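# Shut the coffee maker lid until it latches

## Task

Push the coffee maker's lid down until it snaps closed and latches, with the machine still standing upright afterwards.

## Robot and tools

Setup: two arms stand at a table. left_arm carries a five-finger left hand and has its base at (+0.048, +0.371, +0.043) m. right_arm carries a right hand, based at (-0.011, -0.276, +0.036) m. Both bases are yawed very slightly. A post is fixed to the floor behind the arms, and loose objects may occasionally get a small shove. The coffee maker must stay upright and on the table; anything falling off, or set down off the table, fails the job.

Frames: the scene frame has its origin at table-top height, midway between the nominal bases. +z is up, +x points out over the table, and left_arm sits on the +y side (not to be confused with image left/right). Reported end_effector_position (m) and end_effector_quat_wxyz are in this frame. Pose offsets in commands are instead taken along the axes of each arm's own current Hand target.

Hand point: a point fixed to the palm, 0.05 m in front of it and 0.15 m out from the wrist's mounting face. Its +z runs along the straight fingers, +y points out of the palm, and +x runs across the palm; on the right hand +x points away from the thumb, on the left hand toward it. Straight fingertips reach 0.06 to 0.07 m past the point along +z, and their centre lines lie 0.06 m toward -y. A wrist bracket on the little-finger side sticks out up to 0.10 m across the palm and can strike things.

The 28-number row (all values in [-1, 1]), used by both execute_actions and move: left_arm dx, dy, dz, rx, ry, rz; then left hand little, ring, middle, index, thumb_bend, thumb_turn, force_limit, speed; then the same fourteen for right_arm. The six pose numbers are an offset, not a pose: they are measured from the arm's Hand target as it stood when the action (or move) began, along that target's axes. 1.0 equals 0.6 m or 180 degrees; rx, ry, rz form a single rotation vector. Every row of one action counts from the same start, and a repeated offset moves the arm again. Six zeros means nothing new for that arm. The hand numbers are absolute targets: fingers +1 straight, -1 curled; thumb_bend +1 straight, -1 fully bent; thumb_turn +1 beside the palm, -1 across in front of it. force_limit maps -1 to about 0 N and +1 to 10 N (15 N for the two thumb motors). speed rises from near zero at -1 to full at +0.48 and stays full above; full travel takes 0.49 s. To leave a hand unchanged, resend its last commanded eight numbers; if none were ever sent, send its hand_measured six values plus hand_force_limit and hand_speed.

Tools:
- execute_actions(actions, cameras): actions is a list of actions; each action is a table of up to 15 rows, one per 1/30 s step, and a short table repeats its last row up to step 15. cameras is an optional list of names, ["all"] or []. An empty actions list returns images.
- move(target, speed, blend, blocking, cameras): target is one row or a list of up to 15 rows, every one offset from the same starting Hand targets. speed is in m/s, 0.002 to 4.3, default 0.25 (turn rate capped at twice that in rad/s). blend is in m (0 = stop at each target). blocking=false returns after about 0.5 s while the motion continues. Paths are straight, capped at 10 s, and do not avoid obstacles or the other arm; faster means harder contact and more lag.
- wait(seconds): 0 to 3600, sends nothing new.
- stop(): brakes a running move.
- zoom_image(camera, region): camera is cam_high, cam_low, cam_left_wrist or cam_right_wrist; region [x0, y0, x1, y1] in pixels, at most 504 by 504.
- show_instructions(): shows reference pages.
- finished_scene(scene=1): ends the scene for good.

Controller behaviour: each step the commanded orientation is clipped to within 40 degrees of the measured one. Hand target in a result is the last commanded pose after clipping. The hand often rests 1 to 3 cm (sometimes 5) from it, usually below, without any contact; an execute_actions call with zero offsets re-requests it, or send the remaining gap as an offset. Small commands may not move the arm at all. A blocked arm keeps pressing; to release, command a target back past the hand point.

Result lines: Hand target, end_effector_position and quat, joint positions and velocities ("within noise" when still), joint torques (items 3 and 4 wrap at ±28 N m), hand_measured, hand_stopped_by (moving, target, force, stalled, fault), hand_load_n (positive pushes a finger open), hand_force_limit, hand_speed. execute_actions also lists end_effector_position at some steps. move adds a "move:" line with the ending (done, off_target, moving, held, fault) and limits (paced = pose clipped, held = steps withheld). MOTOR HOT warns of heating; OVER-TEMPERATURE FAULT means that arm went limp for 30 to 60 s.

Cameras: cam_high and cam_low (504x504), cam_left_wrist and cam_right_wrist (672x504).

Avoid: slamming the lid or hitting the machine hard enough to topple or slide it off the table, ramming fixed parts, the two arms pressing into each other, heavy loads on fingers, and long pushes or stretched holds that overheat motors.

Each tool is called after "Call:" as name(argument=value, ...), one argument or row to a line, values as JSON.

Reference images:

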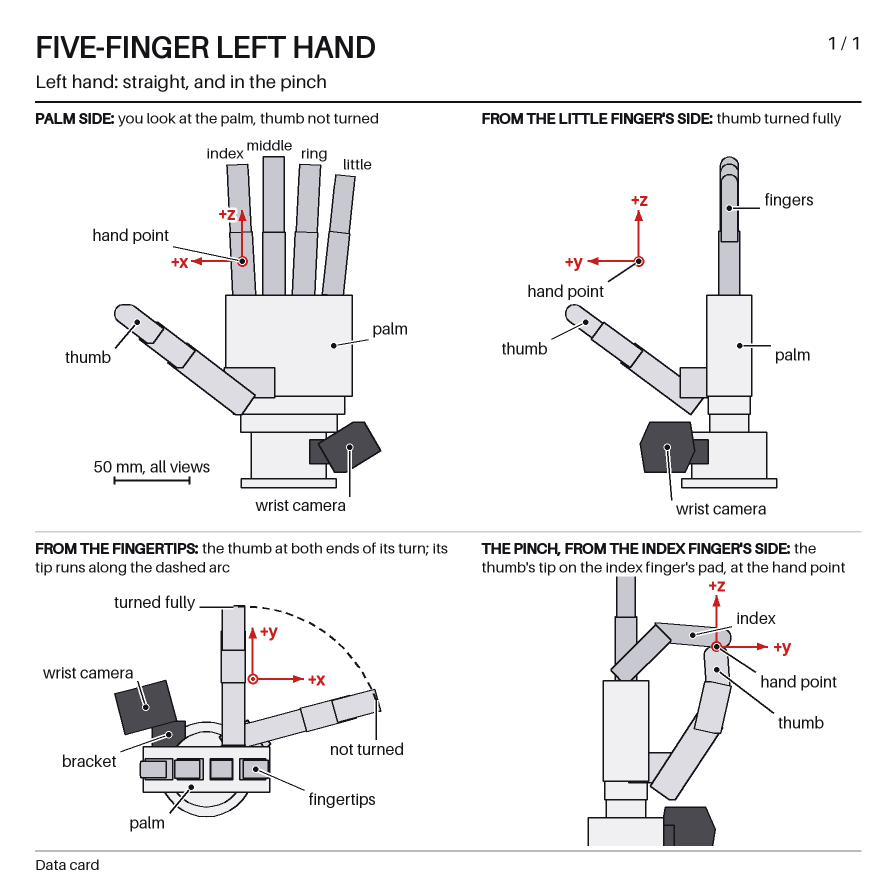

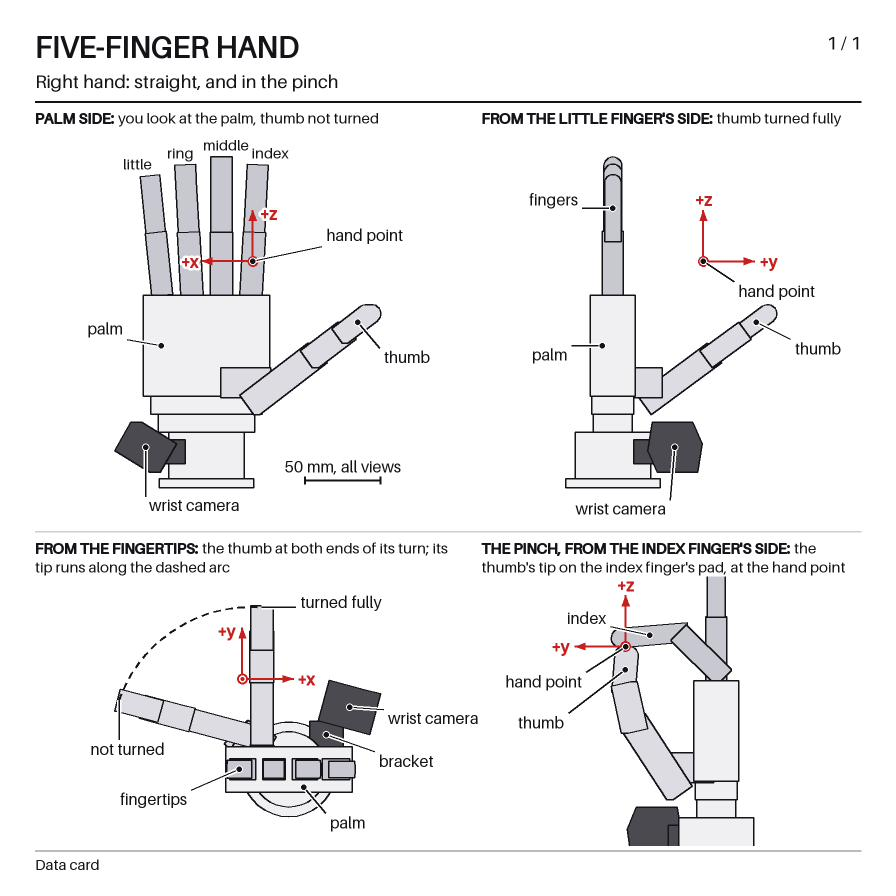

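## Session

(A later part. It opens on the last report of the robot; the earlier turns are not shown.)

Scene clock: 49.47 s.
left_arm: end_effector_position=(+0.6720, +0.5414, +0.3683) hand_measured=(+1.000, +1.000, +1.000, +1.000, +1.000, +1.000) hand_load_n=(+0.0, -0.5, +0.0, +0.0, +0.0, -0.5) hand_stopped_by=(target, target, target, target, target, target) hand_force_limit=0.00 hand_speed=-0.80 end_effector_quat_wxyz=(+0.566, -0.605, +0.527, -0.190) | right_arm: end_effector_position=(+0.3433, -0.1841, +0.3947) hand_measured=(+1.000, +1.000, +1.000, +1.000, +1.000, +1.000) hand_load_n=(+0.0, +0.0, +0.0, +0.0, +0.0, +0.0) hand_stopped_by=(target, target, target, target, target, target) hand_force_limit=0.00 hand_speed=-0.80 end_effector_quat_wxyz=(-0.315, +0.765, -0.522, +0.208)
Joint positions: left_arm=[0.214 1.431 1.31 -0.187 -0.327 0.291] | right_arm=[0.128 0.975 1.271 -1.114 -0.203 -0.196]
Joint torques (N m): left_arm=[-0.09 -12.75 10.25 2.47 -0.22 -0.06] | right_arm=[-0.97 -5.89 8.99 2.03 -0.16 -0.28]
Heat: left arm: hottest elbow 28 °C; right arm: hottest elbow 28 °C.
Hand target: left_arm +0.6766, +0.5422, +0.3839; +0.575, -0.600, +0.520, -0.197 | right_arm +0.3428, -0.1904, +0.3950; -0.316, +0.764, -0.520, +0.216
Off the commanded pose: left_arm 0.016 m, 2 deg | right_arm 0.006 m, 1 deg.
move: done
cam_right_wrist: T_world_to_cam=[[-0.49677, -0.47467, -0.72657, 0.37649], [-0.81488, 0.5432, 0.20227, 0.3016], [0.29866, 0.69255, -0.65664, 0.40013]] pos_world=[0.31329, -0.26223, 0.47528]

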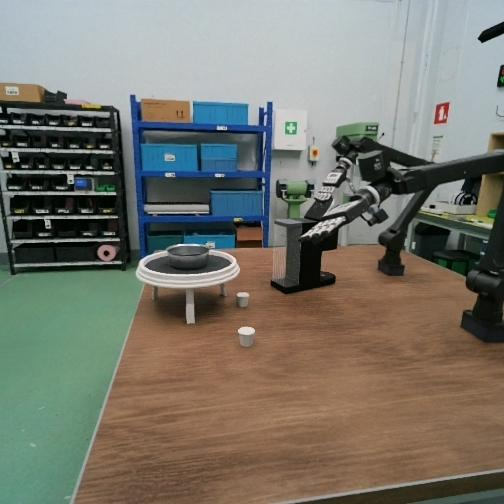

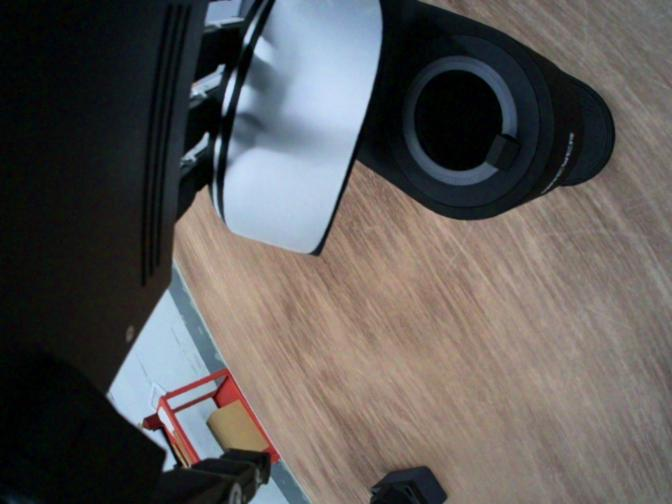

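Call:
move(
  target=[0,0,0,0,0,0,1,1,1,1,1,1,0,-0.8,0,0.0742,0.0658,0.072,0,0,1,1,1,1,1,1,0,-0.8],
  cameras=["all"],
  speed=0.06,
)

Call:
zoom_image(
  camera="cam_low",
  region=[260, 110, 400, 250],
)

Scene clock: 53.20 s.
left_arm: end_effector_position=(+0.6720, +0.5414, +0.3683) hand_measured=(+1.000, +1.000, +1.000, +1.000, +1.000, +1.000) hand_load_n=(+0.0, +0.0, +0.0, +0.0, +0.0, +0.0) hand_stopped_by=(target, target, target, target, target, target) hand_force_limit=0.00 hand_speed=-0.80 end_effector_quat_wxyz=(+0.566, -0.605, +0.527, -0.190) | right_arm: end_effector_position=(+0.3392, -0.1876, +0.3437) hand_measured=(+1.000, +1.000, +1.000, +1.000, +1.000, +1.000) hand_load_n=(+0.0, +0.0, +0.0, +0.0, +0.0, -0.5) hand_stopped_by=(target, target, target, target, target, target) hand_force_limit=0.00 hand_speed=-0.80 end_effector_quat_wxyz=(-0.404, +0.725, -0.485, +0.275)
Joint positions: left_arm=[0.214 1.431 1.31 -0.187 -0.327 0.291] | right_arm=[0.075 0.772 0.924 -0.729 -0.288 -0.191]
Joint torques (N m): left_arm=[-0.09 -12.75 10.24 2.47 -0.21 -0.06] | right_arm=[-0.56 -3.31 8.92 2.19 -0.18 -0.08]
Heat: left arm: hottest elbow 28 °C; right arm: hottest elbow 28 °C.
Hand target: left_arm +0.6766, +0.5422, +0.3839; +0.575, -0.600, +0.520, -0.197 | right_arm +0.3396, -0.1917, +0.3356; -0.400, +0.723, -0.492, +0.274
Off the commanded pose: left_arm 0.016 m, 2 deg | right_arm 0.009 m, 1 deg.
move: done
cam_right_wrist: T_world_to_cam=[[-0.30553, -0.41836, -0.85535, 0.32568], [-0.84887, 0.52663, 0.04564, 0.37269], [0.43136, 0.74003, -0.51603, 0.28594]] pos_world=[0.29253, -0.27162, 0.40912]

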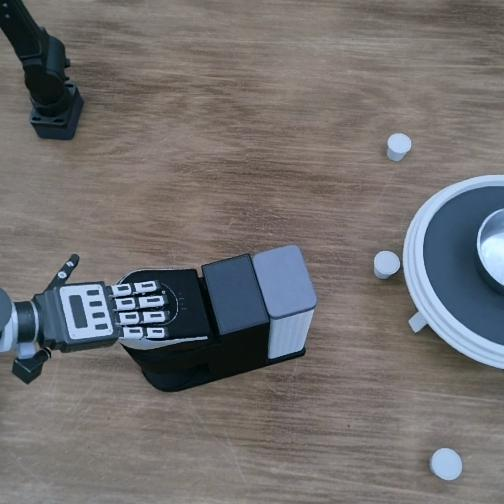

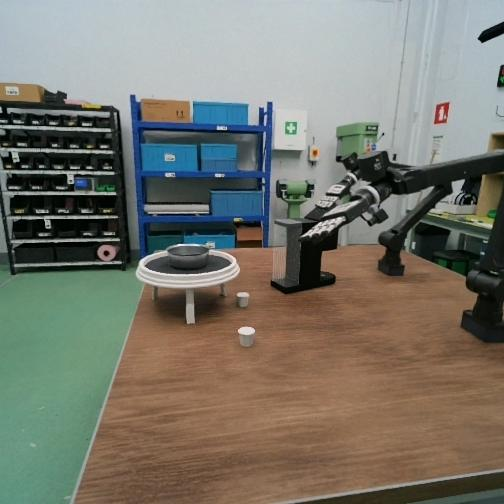

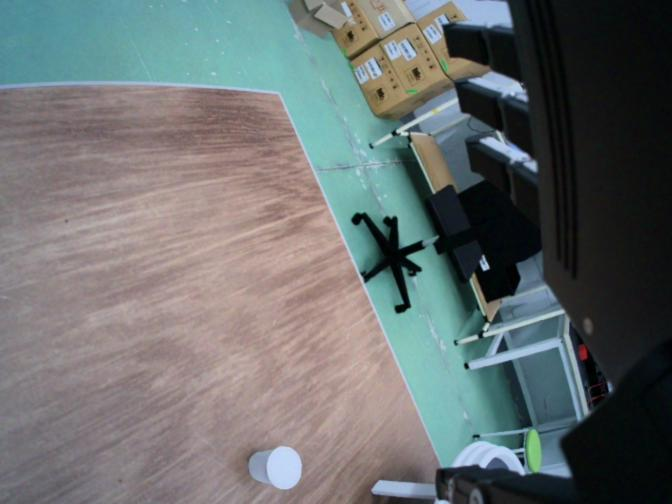

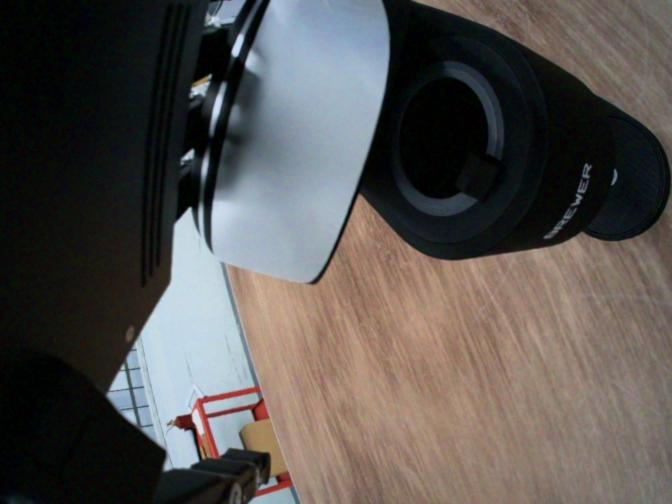

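Scaled by 3.600 from the camera's image (finer frame: 720x720).

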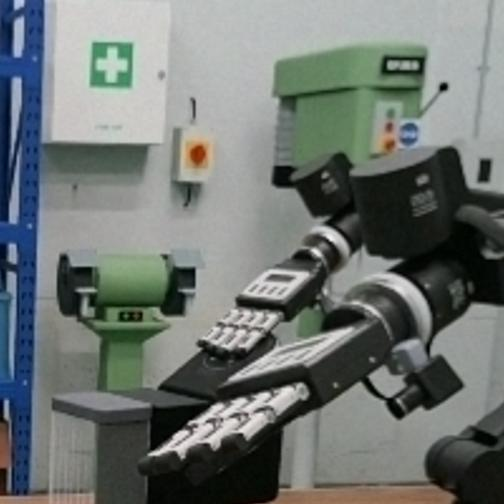

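Call:
move(
  target=[
    [0,0,0,0,0,0,1,1,1,1,1,1,0,-0.8,0,-0.0636,-0.0398,0.067,0,0,1,1,1,1,1,1,0,-0.8],
    [0,0,0,0,0,0,1,1,1,1,1,1,0,-0.8,0,-0.0655,0.075,0.122,0,0,1,1,1,1,1,1,0,-0.8],
  ],
  cameras=["all"],
  speed=0.1,
  blend=0.01,
)

Call:
zoom_image(
  camera="cam_low",
  region=[260, 110, 400, 250],
)

Scene clock: 57.77 s.
left_arm: end_effector_position=(+0.6720, +0.5414, +0.3683) hand_measured=(+1.000, +1.000, +1.000, +1.000, +1.000, +1.000) hand_load_n=(+0.0, +0.0, +0.0, +0.0, +0.0, +0.0) hand_stopped_by=(target, target, target, target, target, target) hand_force_limit=0.00 hand_speed=-0.80 end_effector_quat_wxyz=(+0.566, -0.605, +0.527, -0.190) | right_arm: end_effector_position=(+0.3911, -0.1750, +0.3431) hand_measured=(+1.000, +1.000, +1.000, +1.000, +1.000, +1.000) hand_load_n=(+0.0, +0.0, +0.0, -0.5, +0.0, -0.5) hand_stopped_by=(target, target, target, target, target, target) hand_force_limit=0.00 hand_speed=-0.80 end_effector_quat_wxyz=(-0.524, +0.637, -0.435, +0.362)
Joint positions: left_arm=[0.214 1.431 1.31 -0.187 -0.327 0.291] | right_arm=[0.065 0.752 0.698 -0.146 -0.327 -0.071]
Joint torques (N m): left_arm=[-0.09 -12.75 10.25 2.48 -0.22 -0.06] | right_arm=[1.2 -2.9 10.54 3.1 0.07 -0.04]
Heat: left arm: hottest elbow 28 °C; right arm: hottest elbow 28 °C.
Hand target: left_arm +0.6766, +0.5422, +0.3839; +0.575, -0.600, +0.520, -0.197 | right_arm +0.3945, -0.1702, +0.3451; -0.530, +0.633, -0.431, +0.362
Off the commanded pose: left_arm 0.016 m, 2 deg | right_arm 0.006 m, 1 deg.
move: done
cam_right_wrist: T_world_to_cam=[[-0.00584, -0.2926, -0.95622, 0.28577], [-0.81991, 0.54882, -0.16293, 0.47421], [0.57246, 0.78306, -0.24311, 0.11254]] pos_world=[0.32605, -0.26476, 0.37788]

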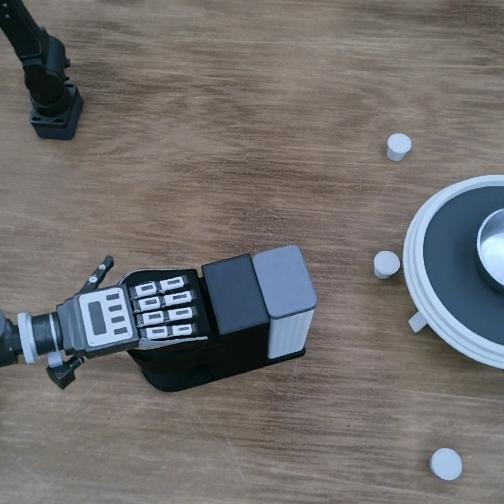

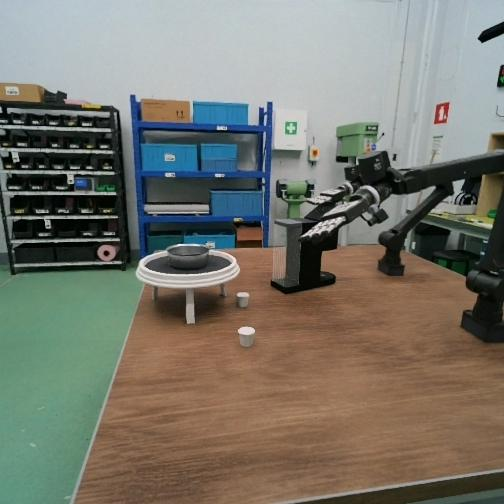

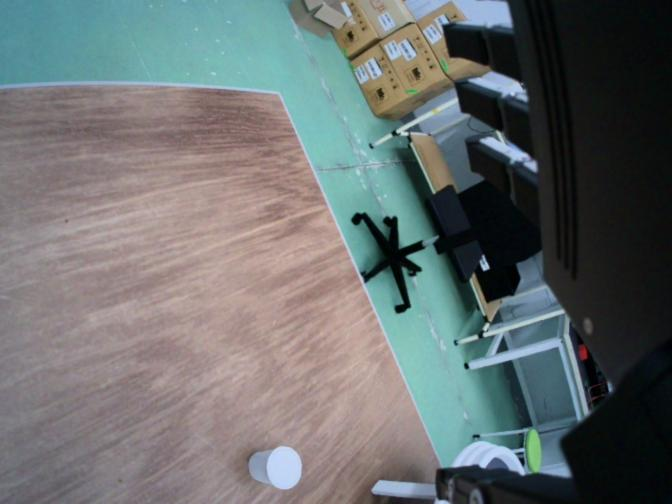

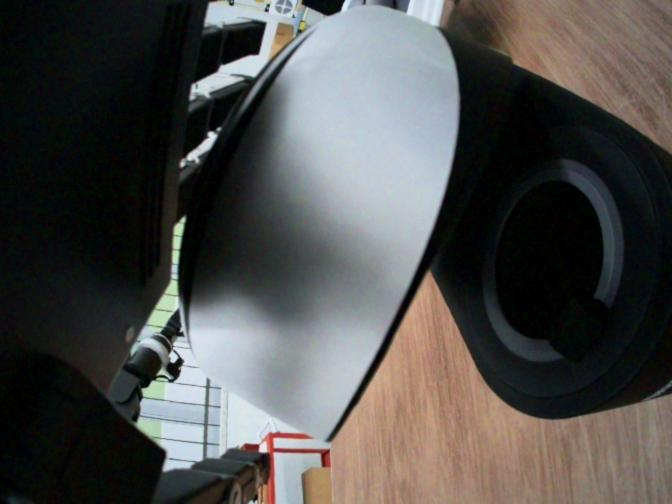

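Scaled by 3.600 from the camera's image (finer frame: 720x720).

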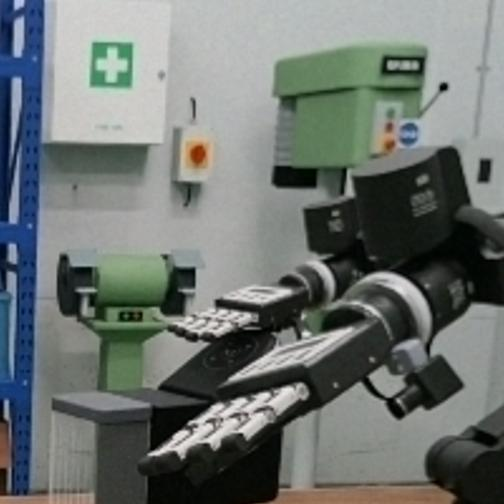

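Call:
move(
  target=[0,0,0,0,0,0,1,1,1,1,1,1,0,-0.8,0,0.0987,-0.003,0.011,0,0,1,1,1,1,1,1,0,-0.8],
  cameras=["all"],
  speed=0.05,
)

Call:
zoom_image(
  camera="cam_low",
  region=[260, 110, 400, 250],
)

Scene clock: 60.37 s.
left_arm: end_effector_position=(+0.6720, +0.5414, +0.3683) hand_measured=(+1.000, +1.000, +1.000, +1.000, +1.000, +1.000) hand_load_n=(+0.0, +0.0, +0.0, +0.0, +0.0, +0.0) hand_stopped_by=(target, target, target, target, target, target) hand_force_limit=0.00 hand_speed=-0.80 end_effector_quat_wxyz=(+0.566, -0.605, +0.527, -0.190) | right_arm: end_effector_position=(+0.3839, -0.1722, +0.2893) hand_measured=(+1.000, +1.000, +1.000, +1.000, +1.000, +1.000) hand_load_n=(+0.0, +0.0, +0.0, +0.0, +0.0, +0.0) hand_stopped_by=(target, target, target, target, target, target) hand_force_limit=0.00 hand_speed=-0.80 end_effector_quat_wxyz=(-0.540, +0.627, -0.424, +0.368)
Joint positions: left_arm=[0.214 1.431 1.31 -0.187 -0.327 0.291] | right_arm=[0.065 0.747 0.525 0.066 -0.34 -0.057]
Joint torques (N m): left_arm=[-0.09 -12.75 10.25 2.48 -0.21 -0.06] | right_arm=[-0.56 -3.43 9.32 2.71 -0.25 -0.05]
Heat: left arm: hottest elbow 28 °C; right arm: hottest elbow 28 °C.
Hand target: left_arm +0.6766, +0.5422, +0.3839; +0.575, -0.600, +0.520, -0.197 | right_arm +0.3833, -0.1748, +0.2870; -0.541, +0.624, -0.425, +0.370
Off the commanded pose: left_arm 0.016 m, 2 deg | right_arm 0.004 m, 0 deg.
move: done
cam_right_wrist: T_world_to_cam=[[0.03481, -0.27654, -0.96037, 0.22345], [-0.81898, 0.54284, -0.18599, 0.46326], [0.57276, 0.793, -0.20759, 0.09274]] pos_world=[0.31851, -0.26323, 0.32001]

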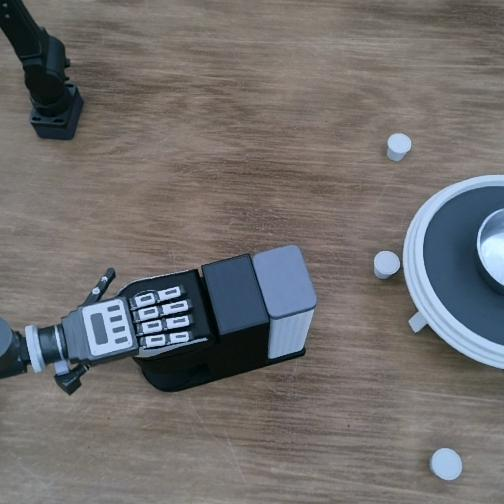

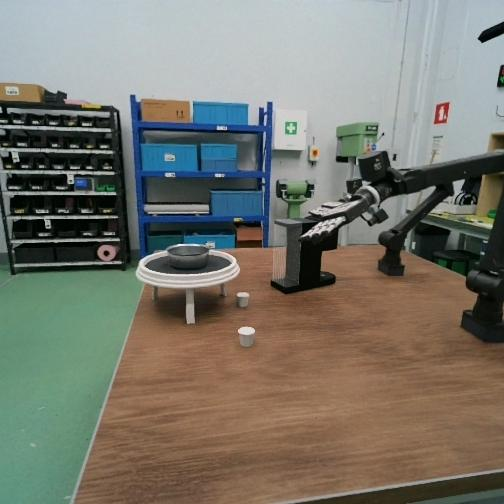

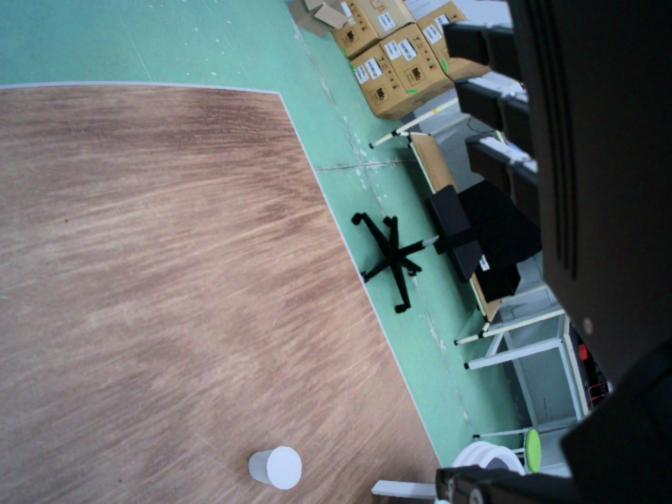

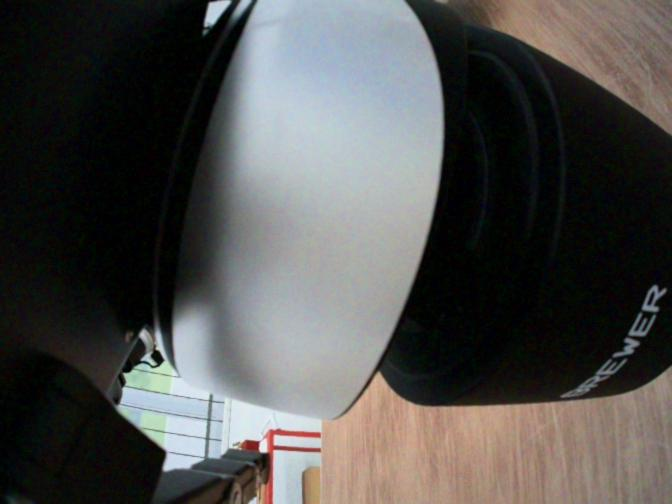

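Scaled by 3.600 from the camera's image (finer frame: 720x720).

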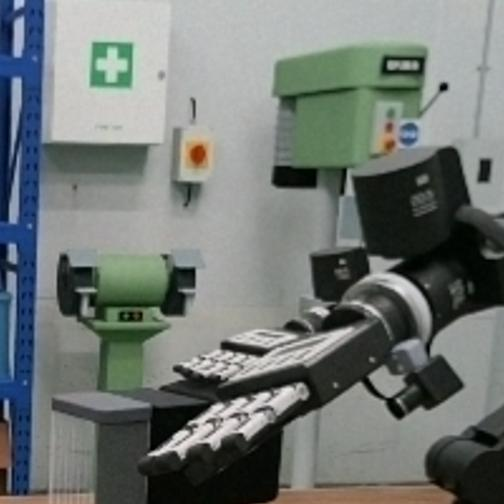

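Call:
move(
  target=[0,0,0,0,0,0,1,1,1,1,1,1,0,-0.8,0,0.035,0.002,0.017,0,0,1,1,1,1,1,1,0,-0.8],
  cameras=["cam_high","cam_right_wrist"],
  speed=0.03,
)

Scene clock: 62.20 s.
left_arm: end_effector_position=(+0.6720, +0.5414, +0.3683) hand_measured=(+1.000, +1.000, +1.000, +1.000, +1.000, +1.000) hand_load_n=(+0.0, +0.0, +0.0, +0.0, +0.0, +0.0) hand_stopped_by=(target, target, target, target, target, target) hand_force_limit=0.00 hand_speed=-0.80 end_effector_quat_wxyz=(+0.566, -0.605, +0.527, -0.190) | right_arm: end_effector_position=(+0.3810, -0.1719, +0.2755) hand_measured=(+1.000, +1.000, +1.000, +1.000, +1.000, +1.000) hand_load_n=(+0.0, +0.0, +0.0, +0.0, +0.0, -0.5) hand_stopped_by=(target, target, target, target, target, target) hand_force_limit=0.00 hand_speed=-0.80 end_effector_quat_wxyz=(-0.561, +0.609, -0.408, +0.384)
Joint positions: left_arm=[0.214 1.431 1.31 -0.187 -0.327 0.291] | right_arm=[0.058 0.747 0.437 0.23 -0.353 -0.037]
Joint torques (N m): left_arm=[-0.09 -12.69 10.25 2.48 -0.21 -0.06] | right_arm=[-0.5 -1.96 9.07 2.66 -0.2 -0.06]
Heat: left arm: hottest elbow 29 °C; right arm: hottest elbow 28 °C.
Hand target: left_arm +0.6766, +0.5422, +0.3839; +0.575, -0.600, +0.520, -0.197 | right_arm +0.3816, -0.1753, +0.2661; -0.558, +0.610, -0.415, +0.381
Off the commanded pose: left_arm 0.016 m, 2 deg | right_arm 0.010 m, 1 deg.
move: done
cam_right_wrist: T_world_to_cam=[[0.10087, -0.25556, -0.96152, 0.18907], [-0.80634, 0.54512, -0.22948, 0.46578], [0.58279, 0.79846, -0.15108, 0.07278]] pos_world=[0.31409, -0.2637, 0.29967]

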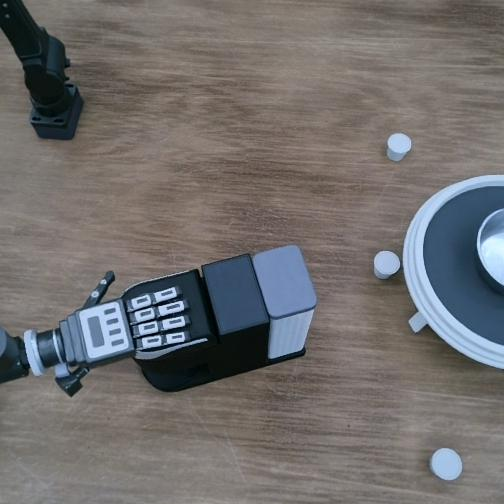

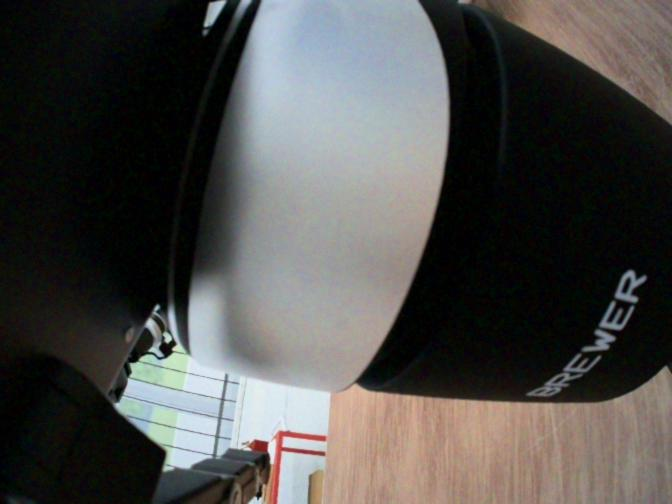

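Call:
move(
  target=[0,0,0,0,0,0,1,1,1,1,1,1,0,-0.8,0,0.025,0.002,0,0,0,1,1,1,1,1,1,0,-0.8],
  cameras=["cam_right_wrist"],
  speed=0.03,
)

Scene clock: 63.53 s.
left_arm: end_effector_position=(+0.6720, +0.5414, +0.3683) hand_measured=(+1.000, +1.000, +1.000, +1.000, +1.000, +1.000) hand_load_n=(+0.0, +0.0, -0.5, -0.5, +0.0, -0.5) hand_stopped_by=(target, target, target, target, target, target) hand_force_limit=0.00 hand_speed=-0.80 end_effector_quat_wxyz=(+0.566, -0.605, +0.527, -0.190) | right_arm: end_effector_position=(+0.3822, -0.1716, +0.2749) hand_measured=(+1.000, +1.000, +1.000, +1.000, +1.000, +1.000) hand_load_n=(+0.0, +0.0, +0.5, +0.0, +0.0, -0.5) hand_stopped_by=(target, target, target, target, target, target) hand_force_limit=0.00 hand_speed=-0.80 end_effector_quat_wxyz=(+0.570, -0.601, +0.401, -0.392)
Joint positions: left_arm=[0.214 1.431 1.31 -0.187 -0.327 0.291] | right_arm=[0.056 0.755 0.413 0.296 -0.355 -0.029]
Joint torques (N m): left_arm=[-0.15 -12.81 10.25 2.48 -0.21 -0.06] | right_arm=[-0.03 -1.14 7.98 2.1 -0.13 -0.18]
Heat: left arm: hottest elbow 29 °C; right arm: hottest elbow 28 °C.
Hand target: left_arm +0.6766, +0.5422, +0.3839; +0.575, -0.600, +0.520, -0.197 | right_arm +0.3815, -0.1755, +0.2510; +0.558, -0.610, +0.415, -0.381
Off the commanded pose: left_arm 0.016 m, 2 deg | right_arm 0.024 m, 3 deg.
move: off_target (right_arm)
cam_right_wrist: T_world_to_cam=[[0.13212, -0.24728, -0.95989, 0.17747], [-0.79867, 0.547, -0.25084, 0.46972], [0.58709, 0.79978, -0.12523, 0.06332]] pos_world=[0.31453, -0.26369, 0.29611]

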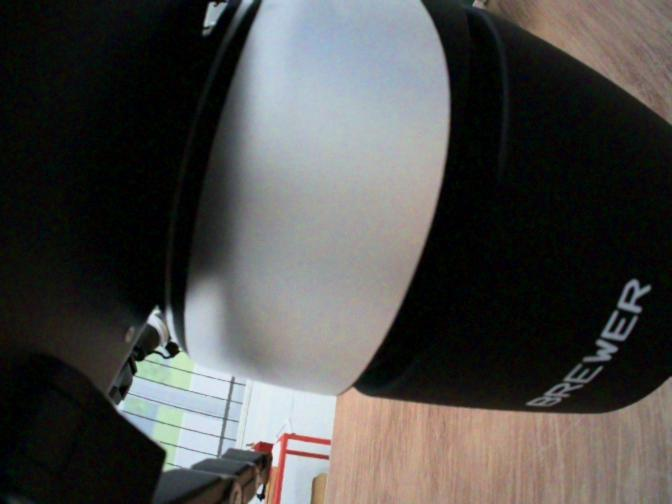

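Call:
move(
  target=[0,0,0,0,0,0,1,1,1,1,1,1,0,-0.8,0,0.042,0.003,-0.011,0,0,1,1,1,1,1,1,0,-0.8],
  cameras=["cam_right_wrist"],
  speed=0.03,
)

Scene clock: 65.33 s.
left_arm: end_effector_position=(+0.6720, +0.5414, +0.3683) hand_measured=(+1.000, +1.000, +1.000, +1.000, +1.000, +1.000) hand_load_n=(+0.0, +0.0, +0.0, +0.0, +0.0, +0.0) hand_stopped_by=(target, target, target, target, target, target) hand_force_limit=0.00 hand_speed=-0.80 end_effector_quat_wxyz=(+0.566, -0.605, +0.527, -0.190) | right_arm: end_effector_position=(+0.3846, -0.1715, +0.2722) hand_measured=(+1.000, +1.000, +1.000, +1.000, +1.000, +1.000) hand_load_n=(+0.0, +0.0, +0.0, +0.0, +0.0, +0.0) hand_stopped_by=(target, target, target, target, target, target) hand_force_limit=0.00 hand_speed=-0.80 end_effector_quat_wxyz=(+0.574, -0.597, +0.397, -0.396)
Joint positions: left_arm=[0.214 1.431 1.31 -0.187 -0.327 0.291] | right_arm=[0.056 0.772 0.4 0.343 -0.355 -0.028]
Joint torques (N m): left_arm=[-0.09 -12.75 10.25 2.48 -0.22 -0.06] | right_arm=[-0.21 0.03 6.54 1.32 0 -0.33]
Heat: left arm: hottest elbow 29 °C; right arm: hottest elbow 28 °C.
Hand target: left_arm +0.6766, +0.5422, +0.3839; +0.575, -0.600, +0.520, -0.197 | right_arm +0.3811, -0.1757, +0.2256; +0.547, -0.619, +0.421, -0.374
Off the commanded pose: left_arm 0.016 m, 2 deg | right_arm 0.047 m, 6 deg.
move: off_target (right_arm)
cam_right_wrist: T_world_to_cam=[[0.1475, -0.24522, -0.95818, 0.16858], [-0.79452, 0.54759, -0.26245, 0.47251], [0.58905, 0.80001, -0.11406, 0.05773]] pos_world=[0.31655, -0.26359, 0.29213]

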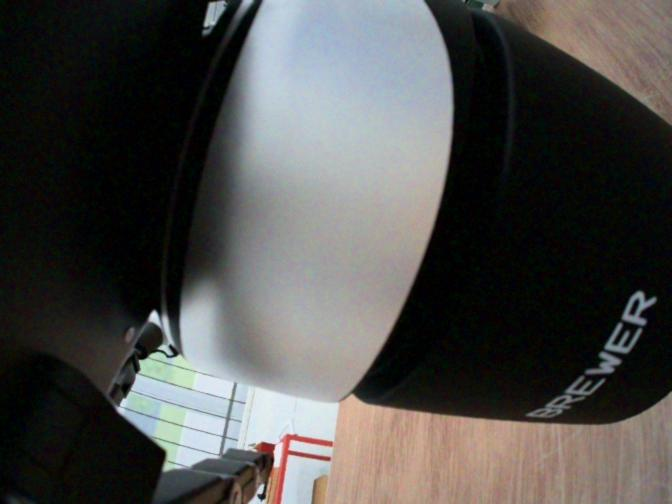

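Call:
move(
  target=[0,0,0,0,0,0,1,1,1,1,1,1,0,-0.8,0,0.058,0.006,0,0,0,1,1,1,1,1,1,0,-0.8],
  cameras=["cam_right_wrist","cam_high"],
  speed=0.04,
)

Scene clock: 70.87 s.
left_arm: end_effector_position=(+0.6720, +0.5414, +0.3683) hand_measured=(+1.000, +1.000, +1.000, +1.000, +1.000, +1.000) hand_load_n=(+0.0, +0.0, +0.0, +0.0, +0.0, +0.0) hand_stopped_by=(target, target, target, target, target, target) hand_force_limit=0.00 hand_speed=-0.80 end_effector_quat_wxyz=(+0.566, -0.605, +0.527, -0.190) | right_arm: end_effector_position=(+0.3872, -0.1705, +0.2713) hand_measured=(+1.000, +1.000, +1.000, +1.000, +1.000, +1.000) hand_load_n=(+0.0, -0.5, +0.0, +0.0, +0.0, +0.0) hand_stopped_by=(target, target, target, target, target, target) hand_force_limit=0.00 hand_speed=-0.80 end_effector_quat_wxyz=(+0.593, -0.577, +0.379, -0.413)
Joint positions: left_arm=[0.214 1.431 1.31 -0.187 -0.327 0.291] | right_arm=[0.055 0.806 0.355 0.5 -0.357 -0.01]
Joint torques (N m): left_arm=[-0.09 -12.75 10.25 2.48 -0.21 -0.06] | right_arm=[-0.09 1.9 3.93 0.35 -0.04 -0.49]
Heat: left arm: hottest elbow 29 °C; right arm: hottest elbow 28 °C.
Hand target: left_arm +0.6766, +0.5422, +0.3839; +0.575, -0.600, +0.520, -0.197 | right_arm +0.3805, -0.1759, +0.1909; +0.547, -0.619, +0.421, -0.374
Off the commanded pose: left_arm 0.016 m, 2 deg | right_arm 0.081 m, 10 deg.
move: off_target (right_arm)
cam_right_wrist: T_world_to_cam=[[0.21594, -0.22805, -0.9494, 0.14166], [-0.7746, 0.55195, -0.30877, 0.47942], [0.59444, 0.80208, -0.05746, 0.0381]] pos_world=[0.31812, -0.26287, 0.28471]
Images, in order (width x height): cam_high 504x504, cam_right_wrist 672x504.

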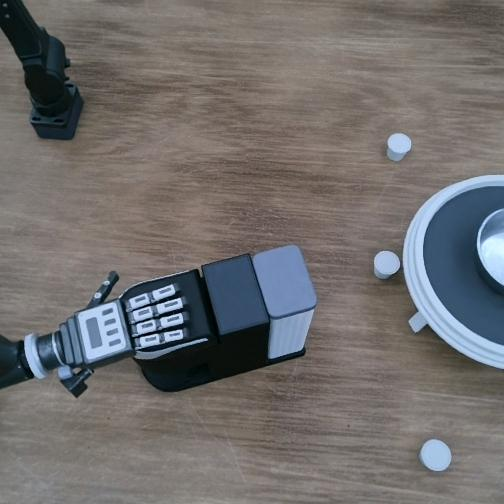

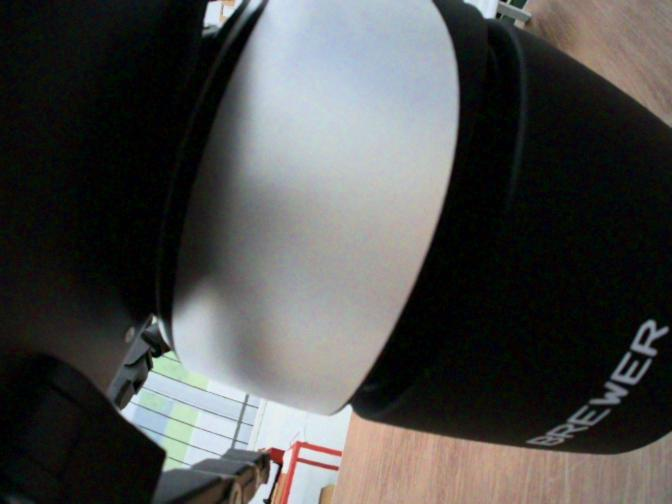

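Call:
move(
  target=[-0.1205,-0.298,-0.087,0,0,0,1,1,1,1,1,1,0,-0.8,0,0.066,0.009,0,0,0,1,1,1,1,1,1,0,-0.8],
  cameras=["cam_right_wrist","cam_low"],
  speed=0.15,
)

Call:
zoom_image(
  camera="cam_low",
  region=[260, 160, 400, 300],
)

Scene clock: 74.27 s.
left_arm: end_effector_position=(+0.6726, +0.5415, +0.5666) hand_measured=(+1.000, +1.000, +1.000, +1.000, +1.000, +1.000) hand_load_n=(+0.0, +0.0, +0.0, +0.0, +0.0, +0.0) hand_stopped_by=(target, target, target, target, target, target) hand_force_limit=0.00 hand_speed=-0.80 end_effector_quat_wxyz=(+0.567, -0.604, +0.526, -0.191) | right_arm: end_effector_position=(+0.3897, -0.1696, +0.2694) hand_measured=(+1.000, +1.000, +1.000, +1.000, +1.000, +1.000) hand_load_n=(+0.0, +0.0, +0.0, +0.0, +0.0, -0.5) hand_stopped_by=(target, target, target, target, target, target) hand_force_limit=0.00 hand_speed=-0.80 end_effector_quat_wxyz=(+0.614, -0.556, +0.357, -0.432)
Joint positions: left_arm=[0.214 1.507 1.92 -0.717 -0.327 0.291] | right_arm=[0.053 0.868 0.306 0.698 -0.362 0.006]
Joint torques (N m): left_arm=[-0.09 -12.16 11.71 1.94 -0.2 -0.06] | right_arm=[-0.21 3.84 1.13 -0.96 -0.11 -0.62]
Heat: left arm: hottest elbow 29 °C; right arm: hottest elbow 28 °C.
Hand target: left_arm +0.6766, +0.5424, +0.5836; +0.575, -0.600, +0.520, -0.197 | right_arm +0.3811, -0.1757, +0.1509; +0.547, -0.619, +0.421, -0.374
Off the commanded pose: left_arm 0.018 m, 1 deg | right_arm 0.119 m, 15 deg.
move: off_target (left_arm, right_arm)
cam_right_wrist: T_world_to_cam=[[0.29342, -0.2116, -0.93227, 0.10756], [-0.74957, 0.55434, -0.36174, 0.48521], [0.59334, 0.80495, 0.00404, 0.02029]] pos_world=[0.3201, -0.26255, 0.27571]
Images, in order (width x height): cam_low 504x504, cam_right_wrist 672x504.

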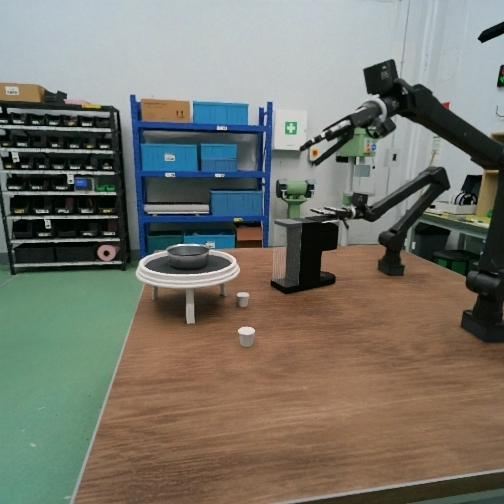

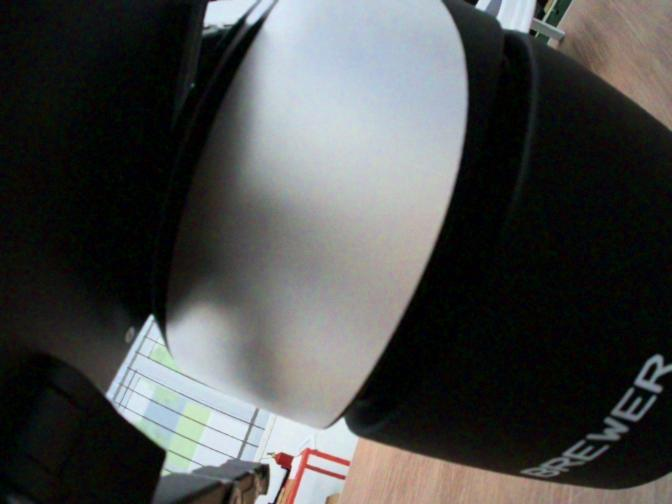

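Scaled by 3.600 from the camera's image (finer frame: 720x720).

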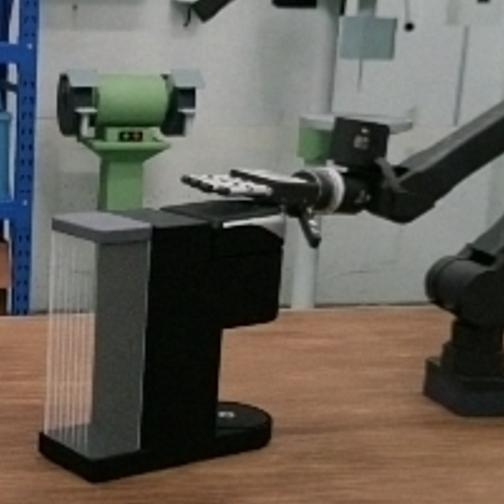

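Call:
zoom_image(
  camera="cam_low",
  region=[295, 195, 365, 265],
)

Scaled by 7.200 from the camera's image (finer frame: 720x720).

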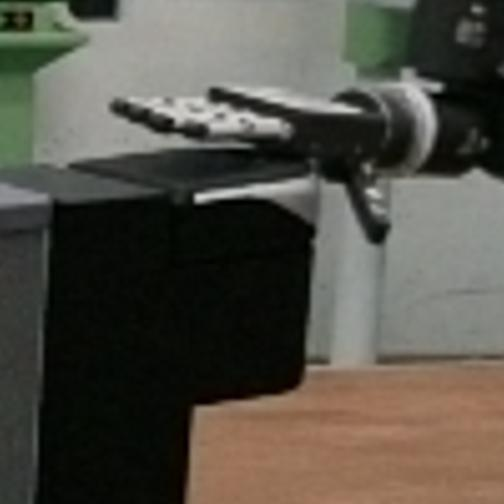

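Call:
move(
  target=[0,0,0,0,0,0,1,1,1,1,1,1,0,-0.8,0,0.0165,0.002,-0.067,0,0,1,1,1,1,1,1,0,-0.8],
  cameras=["cam_right_wrist","cam_low"],
  speed=0.05,
)

Call:
zoom_image(
  camera="cam_low",
  region=[295, 195, 365, 265],
)

Scene clock: 80.00 s.
left_arm: end_effector_position=(+0.6726, +0.5415, +0.5666) hand_measured=(+1.000, +1.000, +1.000, +1.000, +1.000, +1.000) hand_load_n=(+0.0, -0.5, -0.5, +0.0, +0.0, +0.0) hand_stopped_by=(target, target, target, target, target, target) hand_force_limit=0.00 hand_speed=-0.80 end_effector_quat_wxyz=(+0.567, -0.604, +0.526, -0.191) | right_arm: end_effector_position=(+0.3987, -0.1707, +0.2610) hand_measured=(+1.000, +1.000, +1.000, +1.000, +1.000, +1.000) hand_load_n=(+0.0, +0.0, +0.0, +0.0, +0.0, +0.0) hand_stopped_by=(target, target, target, target, target, target) hand_force_limit=0.00 hand_speed=-0.80 end_effector_quat_wxyz=(+0.564, -0.605, +0.405, -0.389)
Joint positions: left_arm=[0.214 1.507 1.92 -0.717 -0.327 0.291] | right_arm=[0.062 0.846 0.424 0.357 -0.345 -0.036]
Joint torques (N m): left_arm=[-0.03 -12.1 11.75 1.94 -0.2 -0.05] | right_arm=[0.62 2.43 2.51 -2.1 0.61 -0.92]
Heat: left arm: hottest elbow 30 °C; right arm: hottest elbow 27 °C.
Hand target: left_arm +0.6766, +0.5424, +0.5836; +0.575, -0.600, +0.520, -0.197 | right_arm +0.3810, -0.1758, +0.1407; +0.479, -0.673, +0.458, -0.327
Off the commanded pose: left_arm 0.018 m, 1 deg | right_arm 0.121 m, 16 deg.
move: off_target (right_arm)
cam_right_wrist: T_world_to_cam=[[0.11492, -0.25421, -0.9603, 0.16796], [-0.80117, 0.54781, -0.2409, 0.47743], [0.5873, 0.79704, -0.14071, 0.05465]] pos_world=[0.33111, -0.2624, 0.28399]
Images, in order (width x height): cam_low 504x504, cam_right_wrist 672x504.

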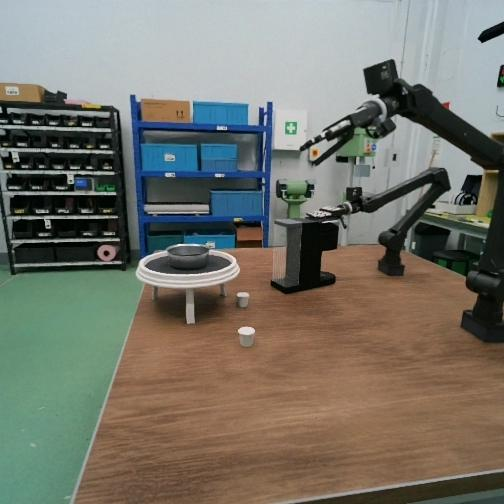

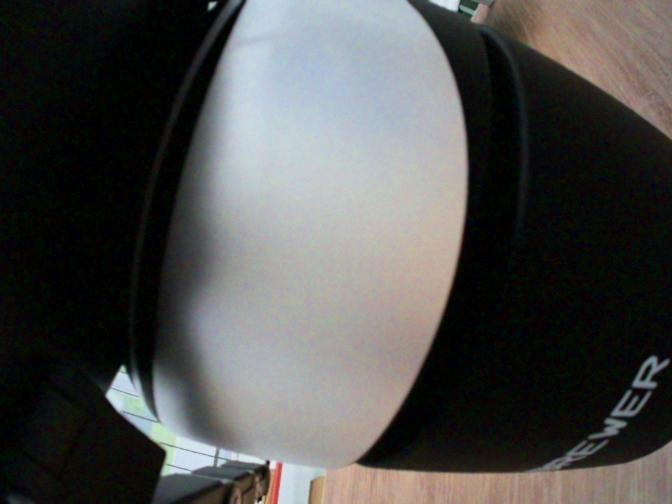

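Scaled by 7.200 from the camera's image (finer frame: 720x720).

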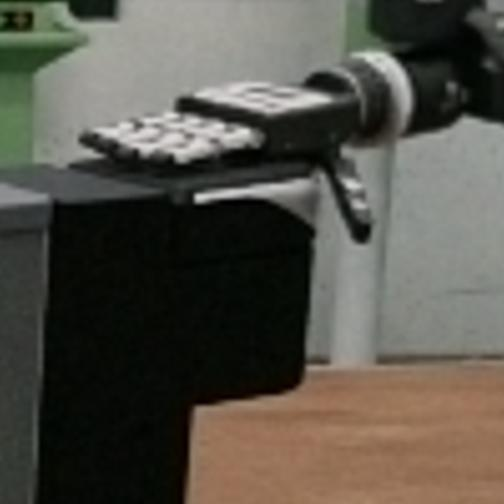

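Call:
move(
  target=[0,0,0,0,0,0,1,1,1,1,1,1,0,-0.8,0,-0.32,-0.116,0.05,0,0,1,1,1,1,1,1,0,-0.8],
  cameras=["all"],
  speed=0.12,
)

Call:
zoom_image(
  camera="cam_low",
  region=[295, 195, 365, 265],
)

Call:
zoom_image(
  camera="cam_right_wrist",
  region=[150, 0, 654, 504],
)

Scene clock: 84.03 s.
left_arm: end_effector_position=(+0.6726, +0.5415, +0.5666) hand_measured=(+1.000, +1.000, +1.000, +1.000, +1.000, +1.000) hand_load_n=(+0.0, +0.0, +0.0, +0.0, +0.0, +0.0) hand_stopped_by=(target, target, target, target, target, target) hand_force_limit=0.00 hand_speed=-0.80 end_effector_quat_wxyz=(+0.567, -0.604, +0.526, -0.191) | right_arm: end_effector_position=(+0.3713, -0.1732, +0.3142) hand_measured=(+1.000, +1.000, +1.000, +1.000, +1.000, +1.000) hand_load_n=(+0.0, +0.0, +0.0, +0.0, +0.0, -0.5) hand_stopped_by=(target, target, target, target, target, target) hand_force_limit=0.00 hand_speed=-0.80 end_effector_quat_wxyz=(-0.521, +0.644, -0.439, +0.348)
Joint positions: left_arm=[0.214 1.507 1.92 -0.717 -0.327 0.291] | right_arm=[0.064 0.705 0.621 -0.145 -0.343 -0.068]
Joint torques (N m): left_arm=[-0.09 -12.1 11.75 1.91 -0.2 -0.06] | right_arm=[-0.09 -2.73 14.83 1.61 -0.22 -0.08]
Heat: left arm: hottest elbow 31 °C; right arm: hottest elbow 27 °C.
Hand target: left_arm +0.6766, +0.5424, +0.5836; +0.575, -0.600, +0.520, -0.197 | right_arm +0.3780, -0.1766, +0.3451; -0.531, +0.634, -0.431, +0.362
Off the commanded pose: left_arm 0.018 m, 1 deg | right_arm 0.032 m, 2 deg.
move: off_target (right_arm)
cam_left_wrist: T_world_to_cam=[[0.50651, -0.44887, 0.73618, -0.50868], [-0.20909, -0.89226, -0.40018, 0.85318], [0.8365, 0.04877, -0.5458, -0.16214]] pos_world=[0.57167, 0.54083, 0.62741]
cam_right_wrist: T_world_to_cam=[[-0.03033, -0.28849, -0.957, 0.26856], [-0.832, 0.53791, -0.13579, 0.44631], [0.55395, 0.7921, -0.25633, 0.12807]] pos_world=[0.30853, -0.26404, 0.35044]

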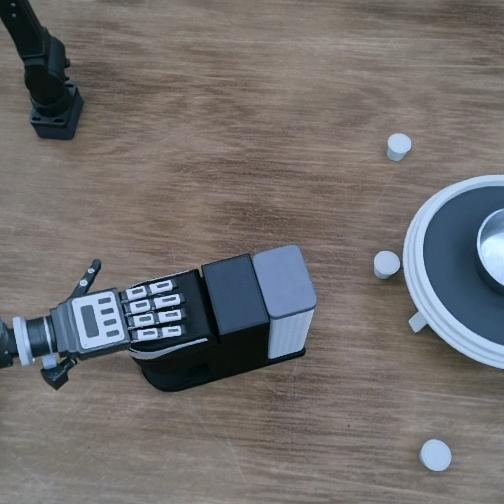

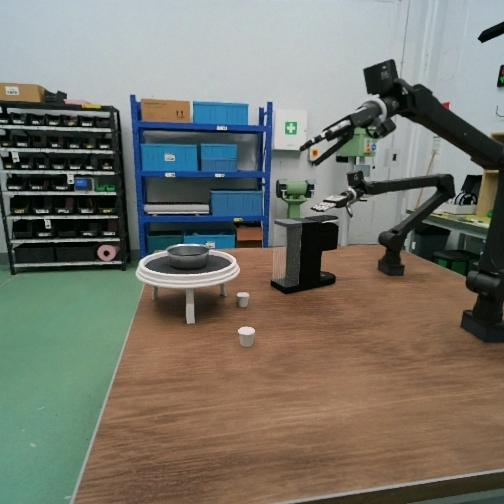

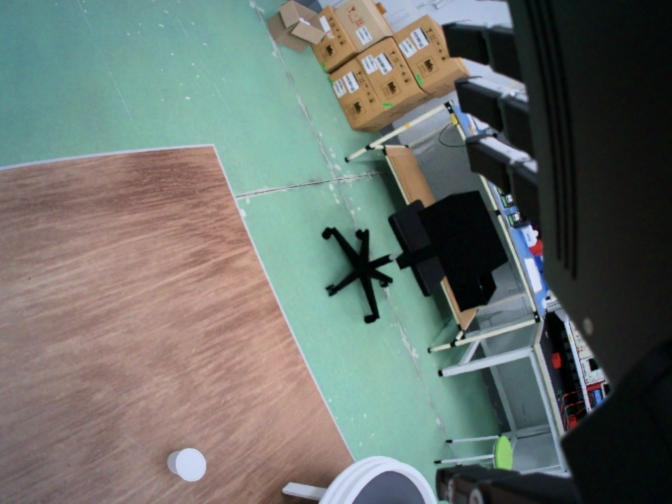

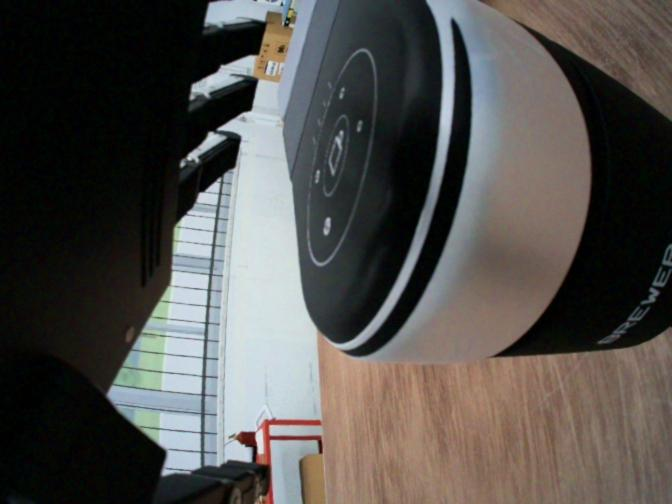

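Scaled by 7.200 from the camera's image (finer frame: 720x720).

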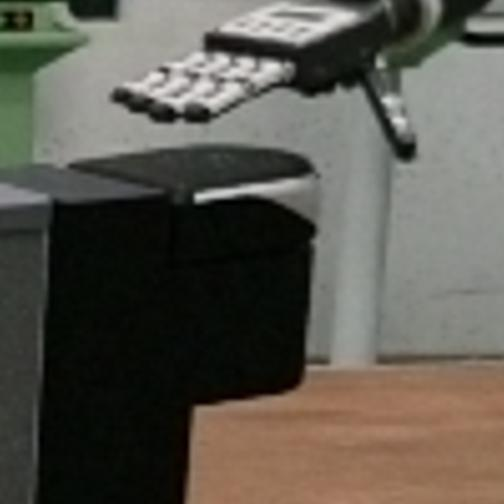

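Scaled by 1.000.

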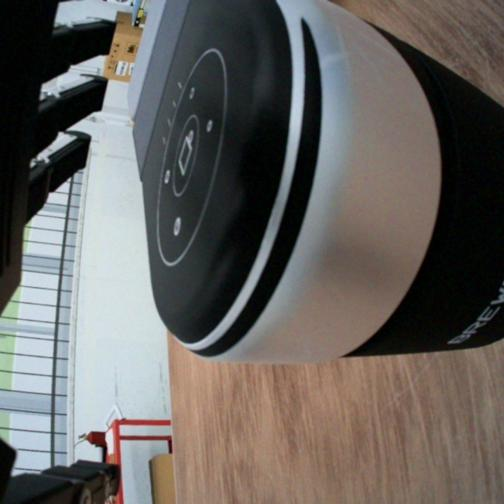

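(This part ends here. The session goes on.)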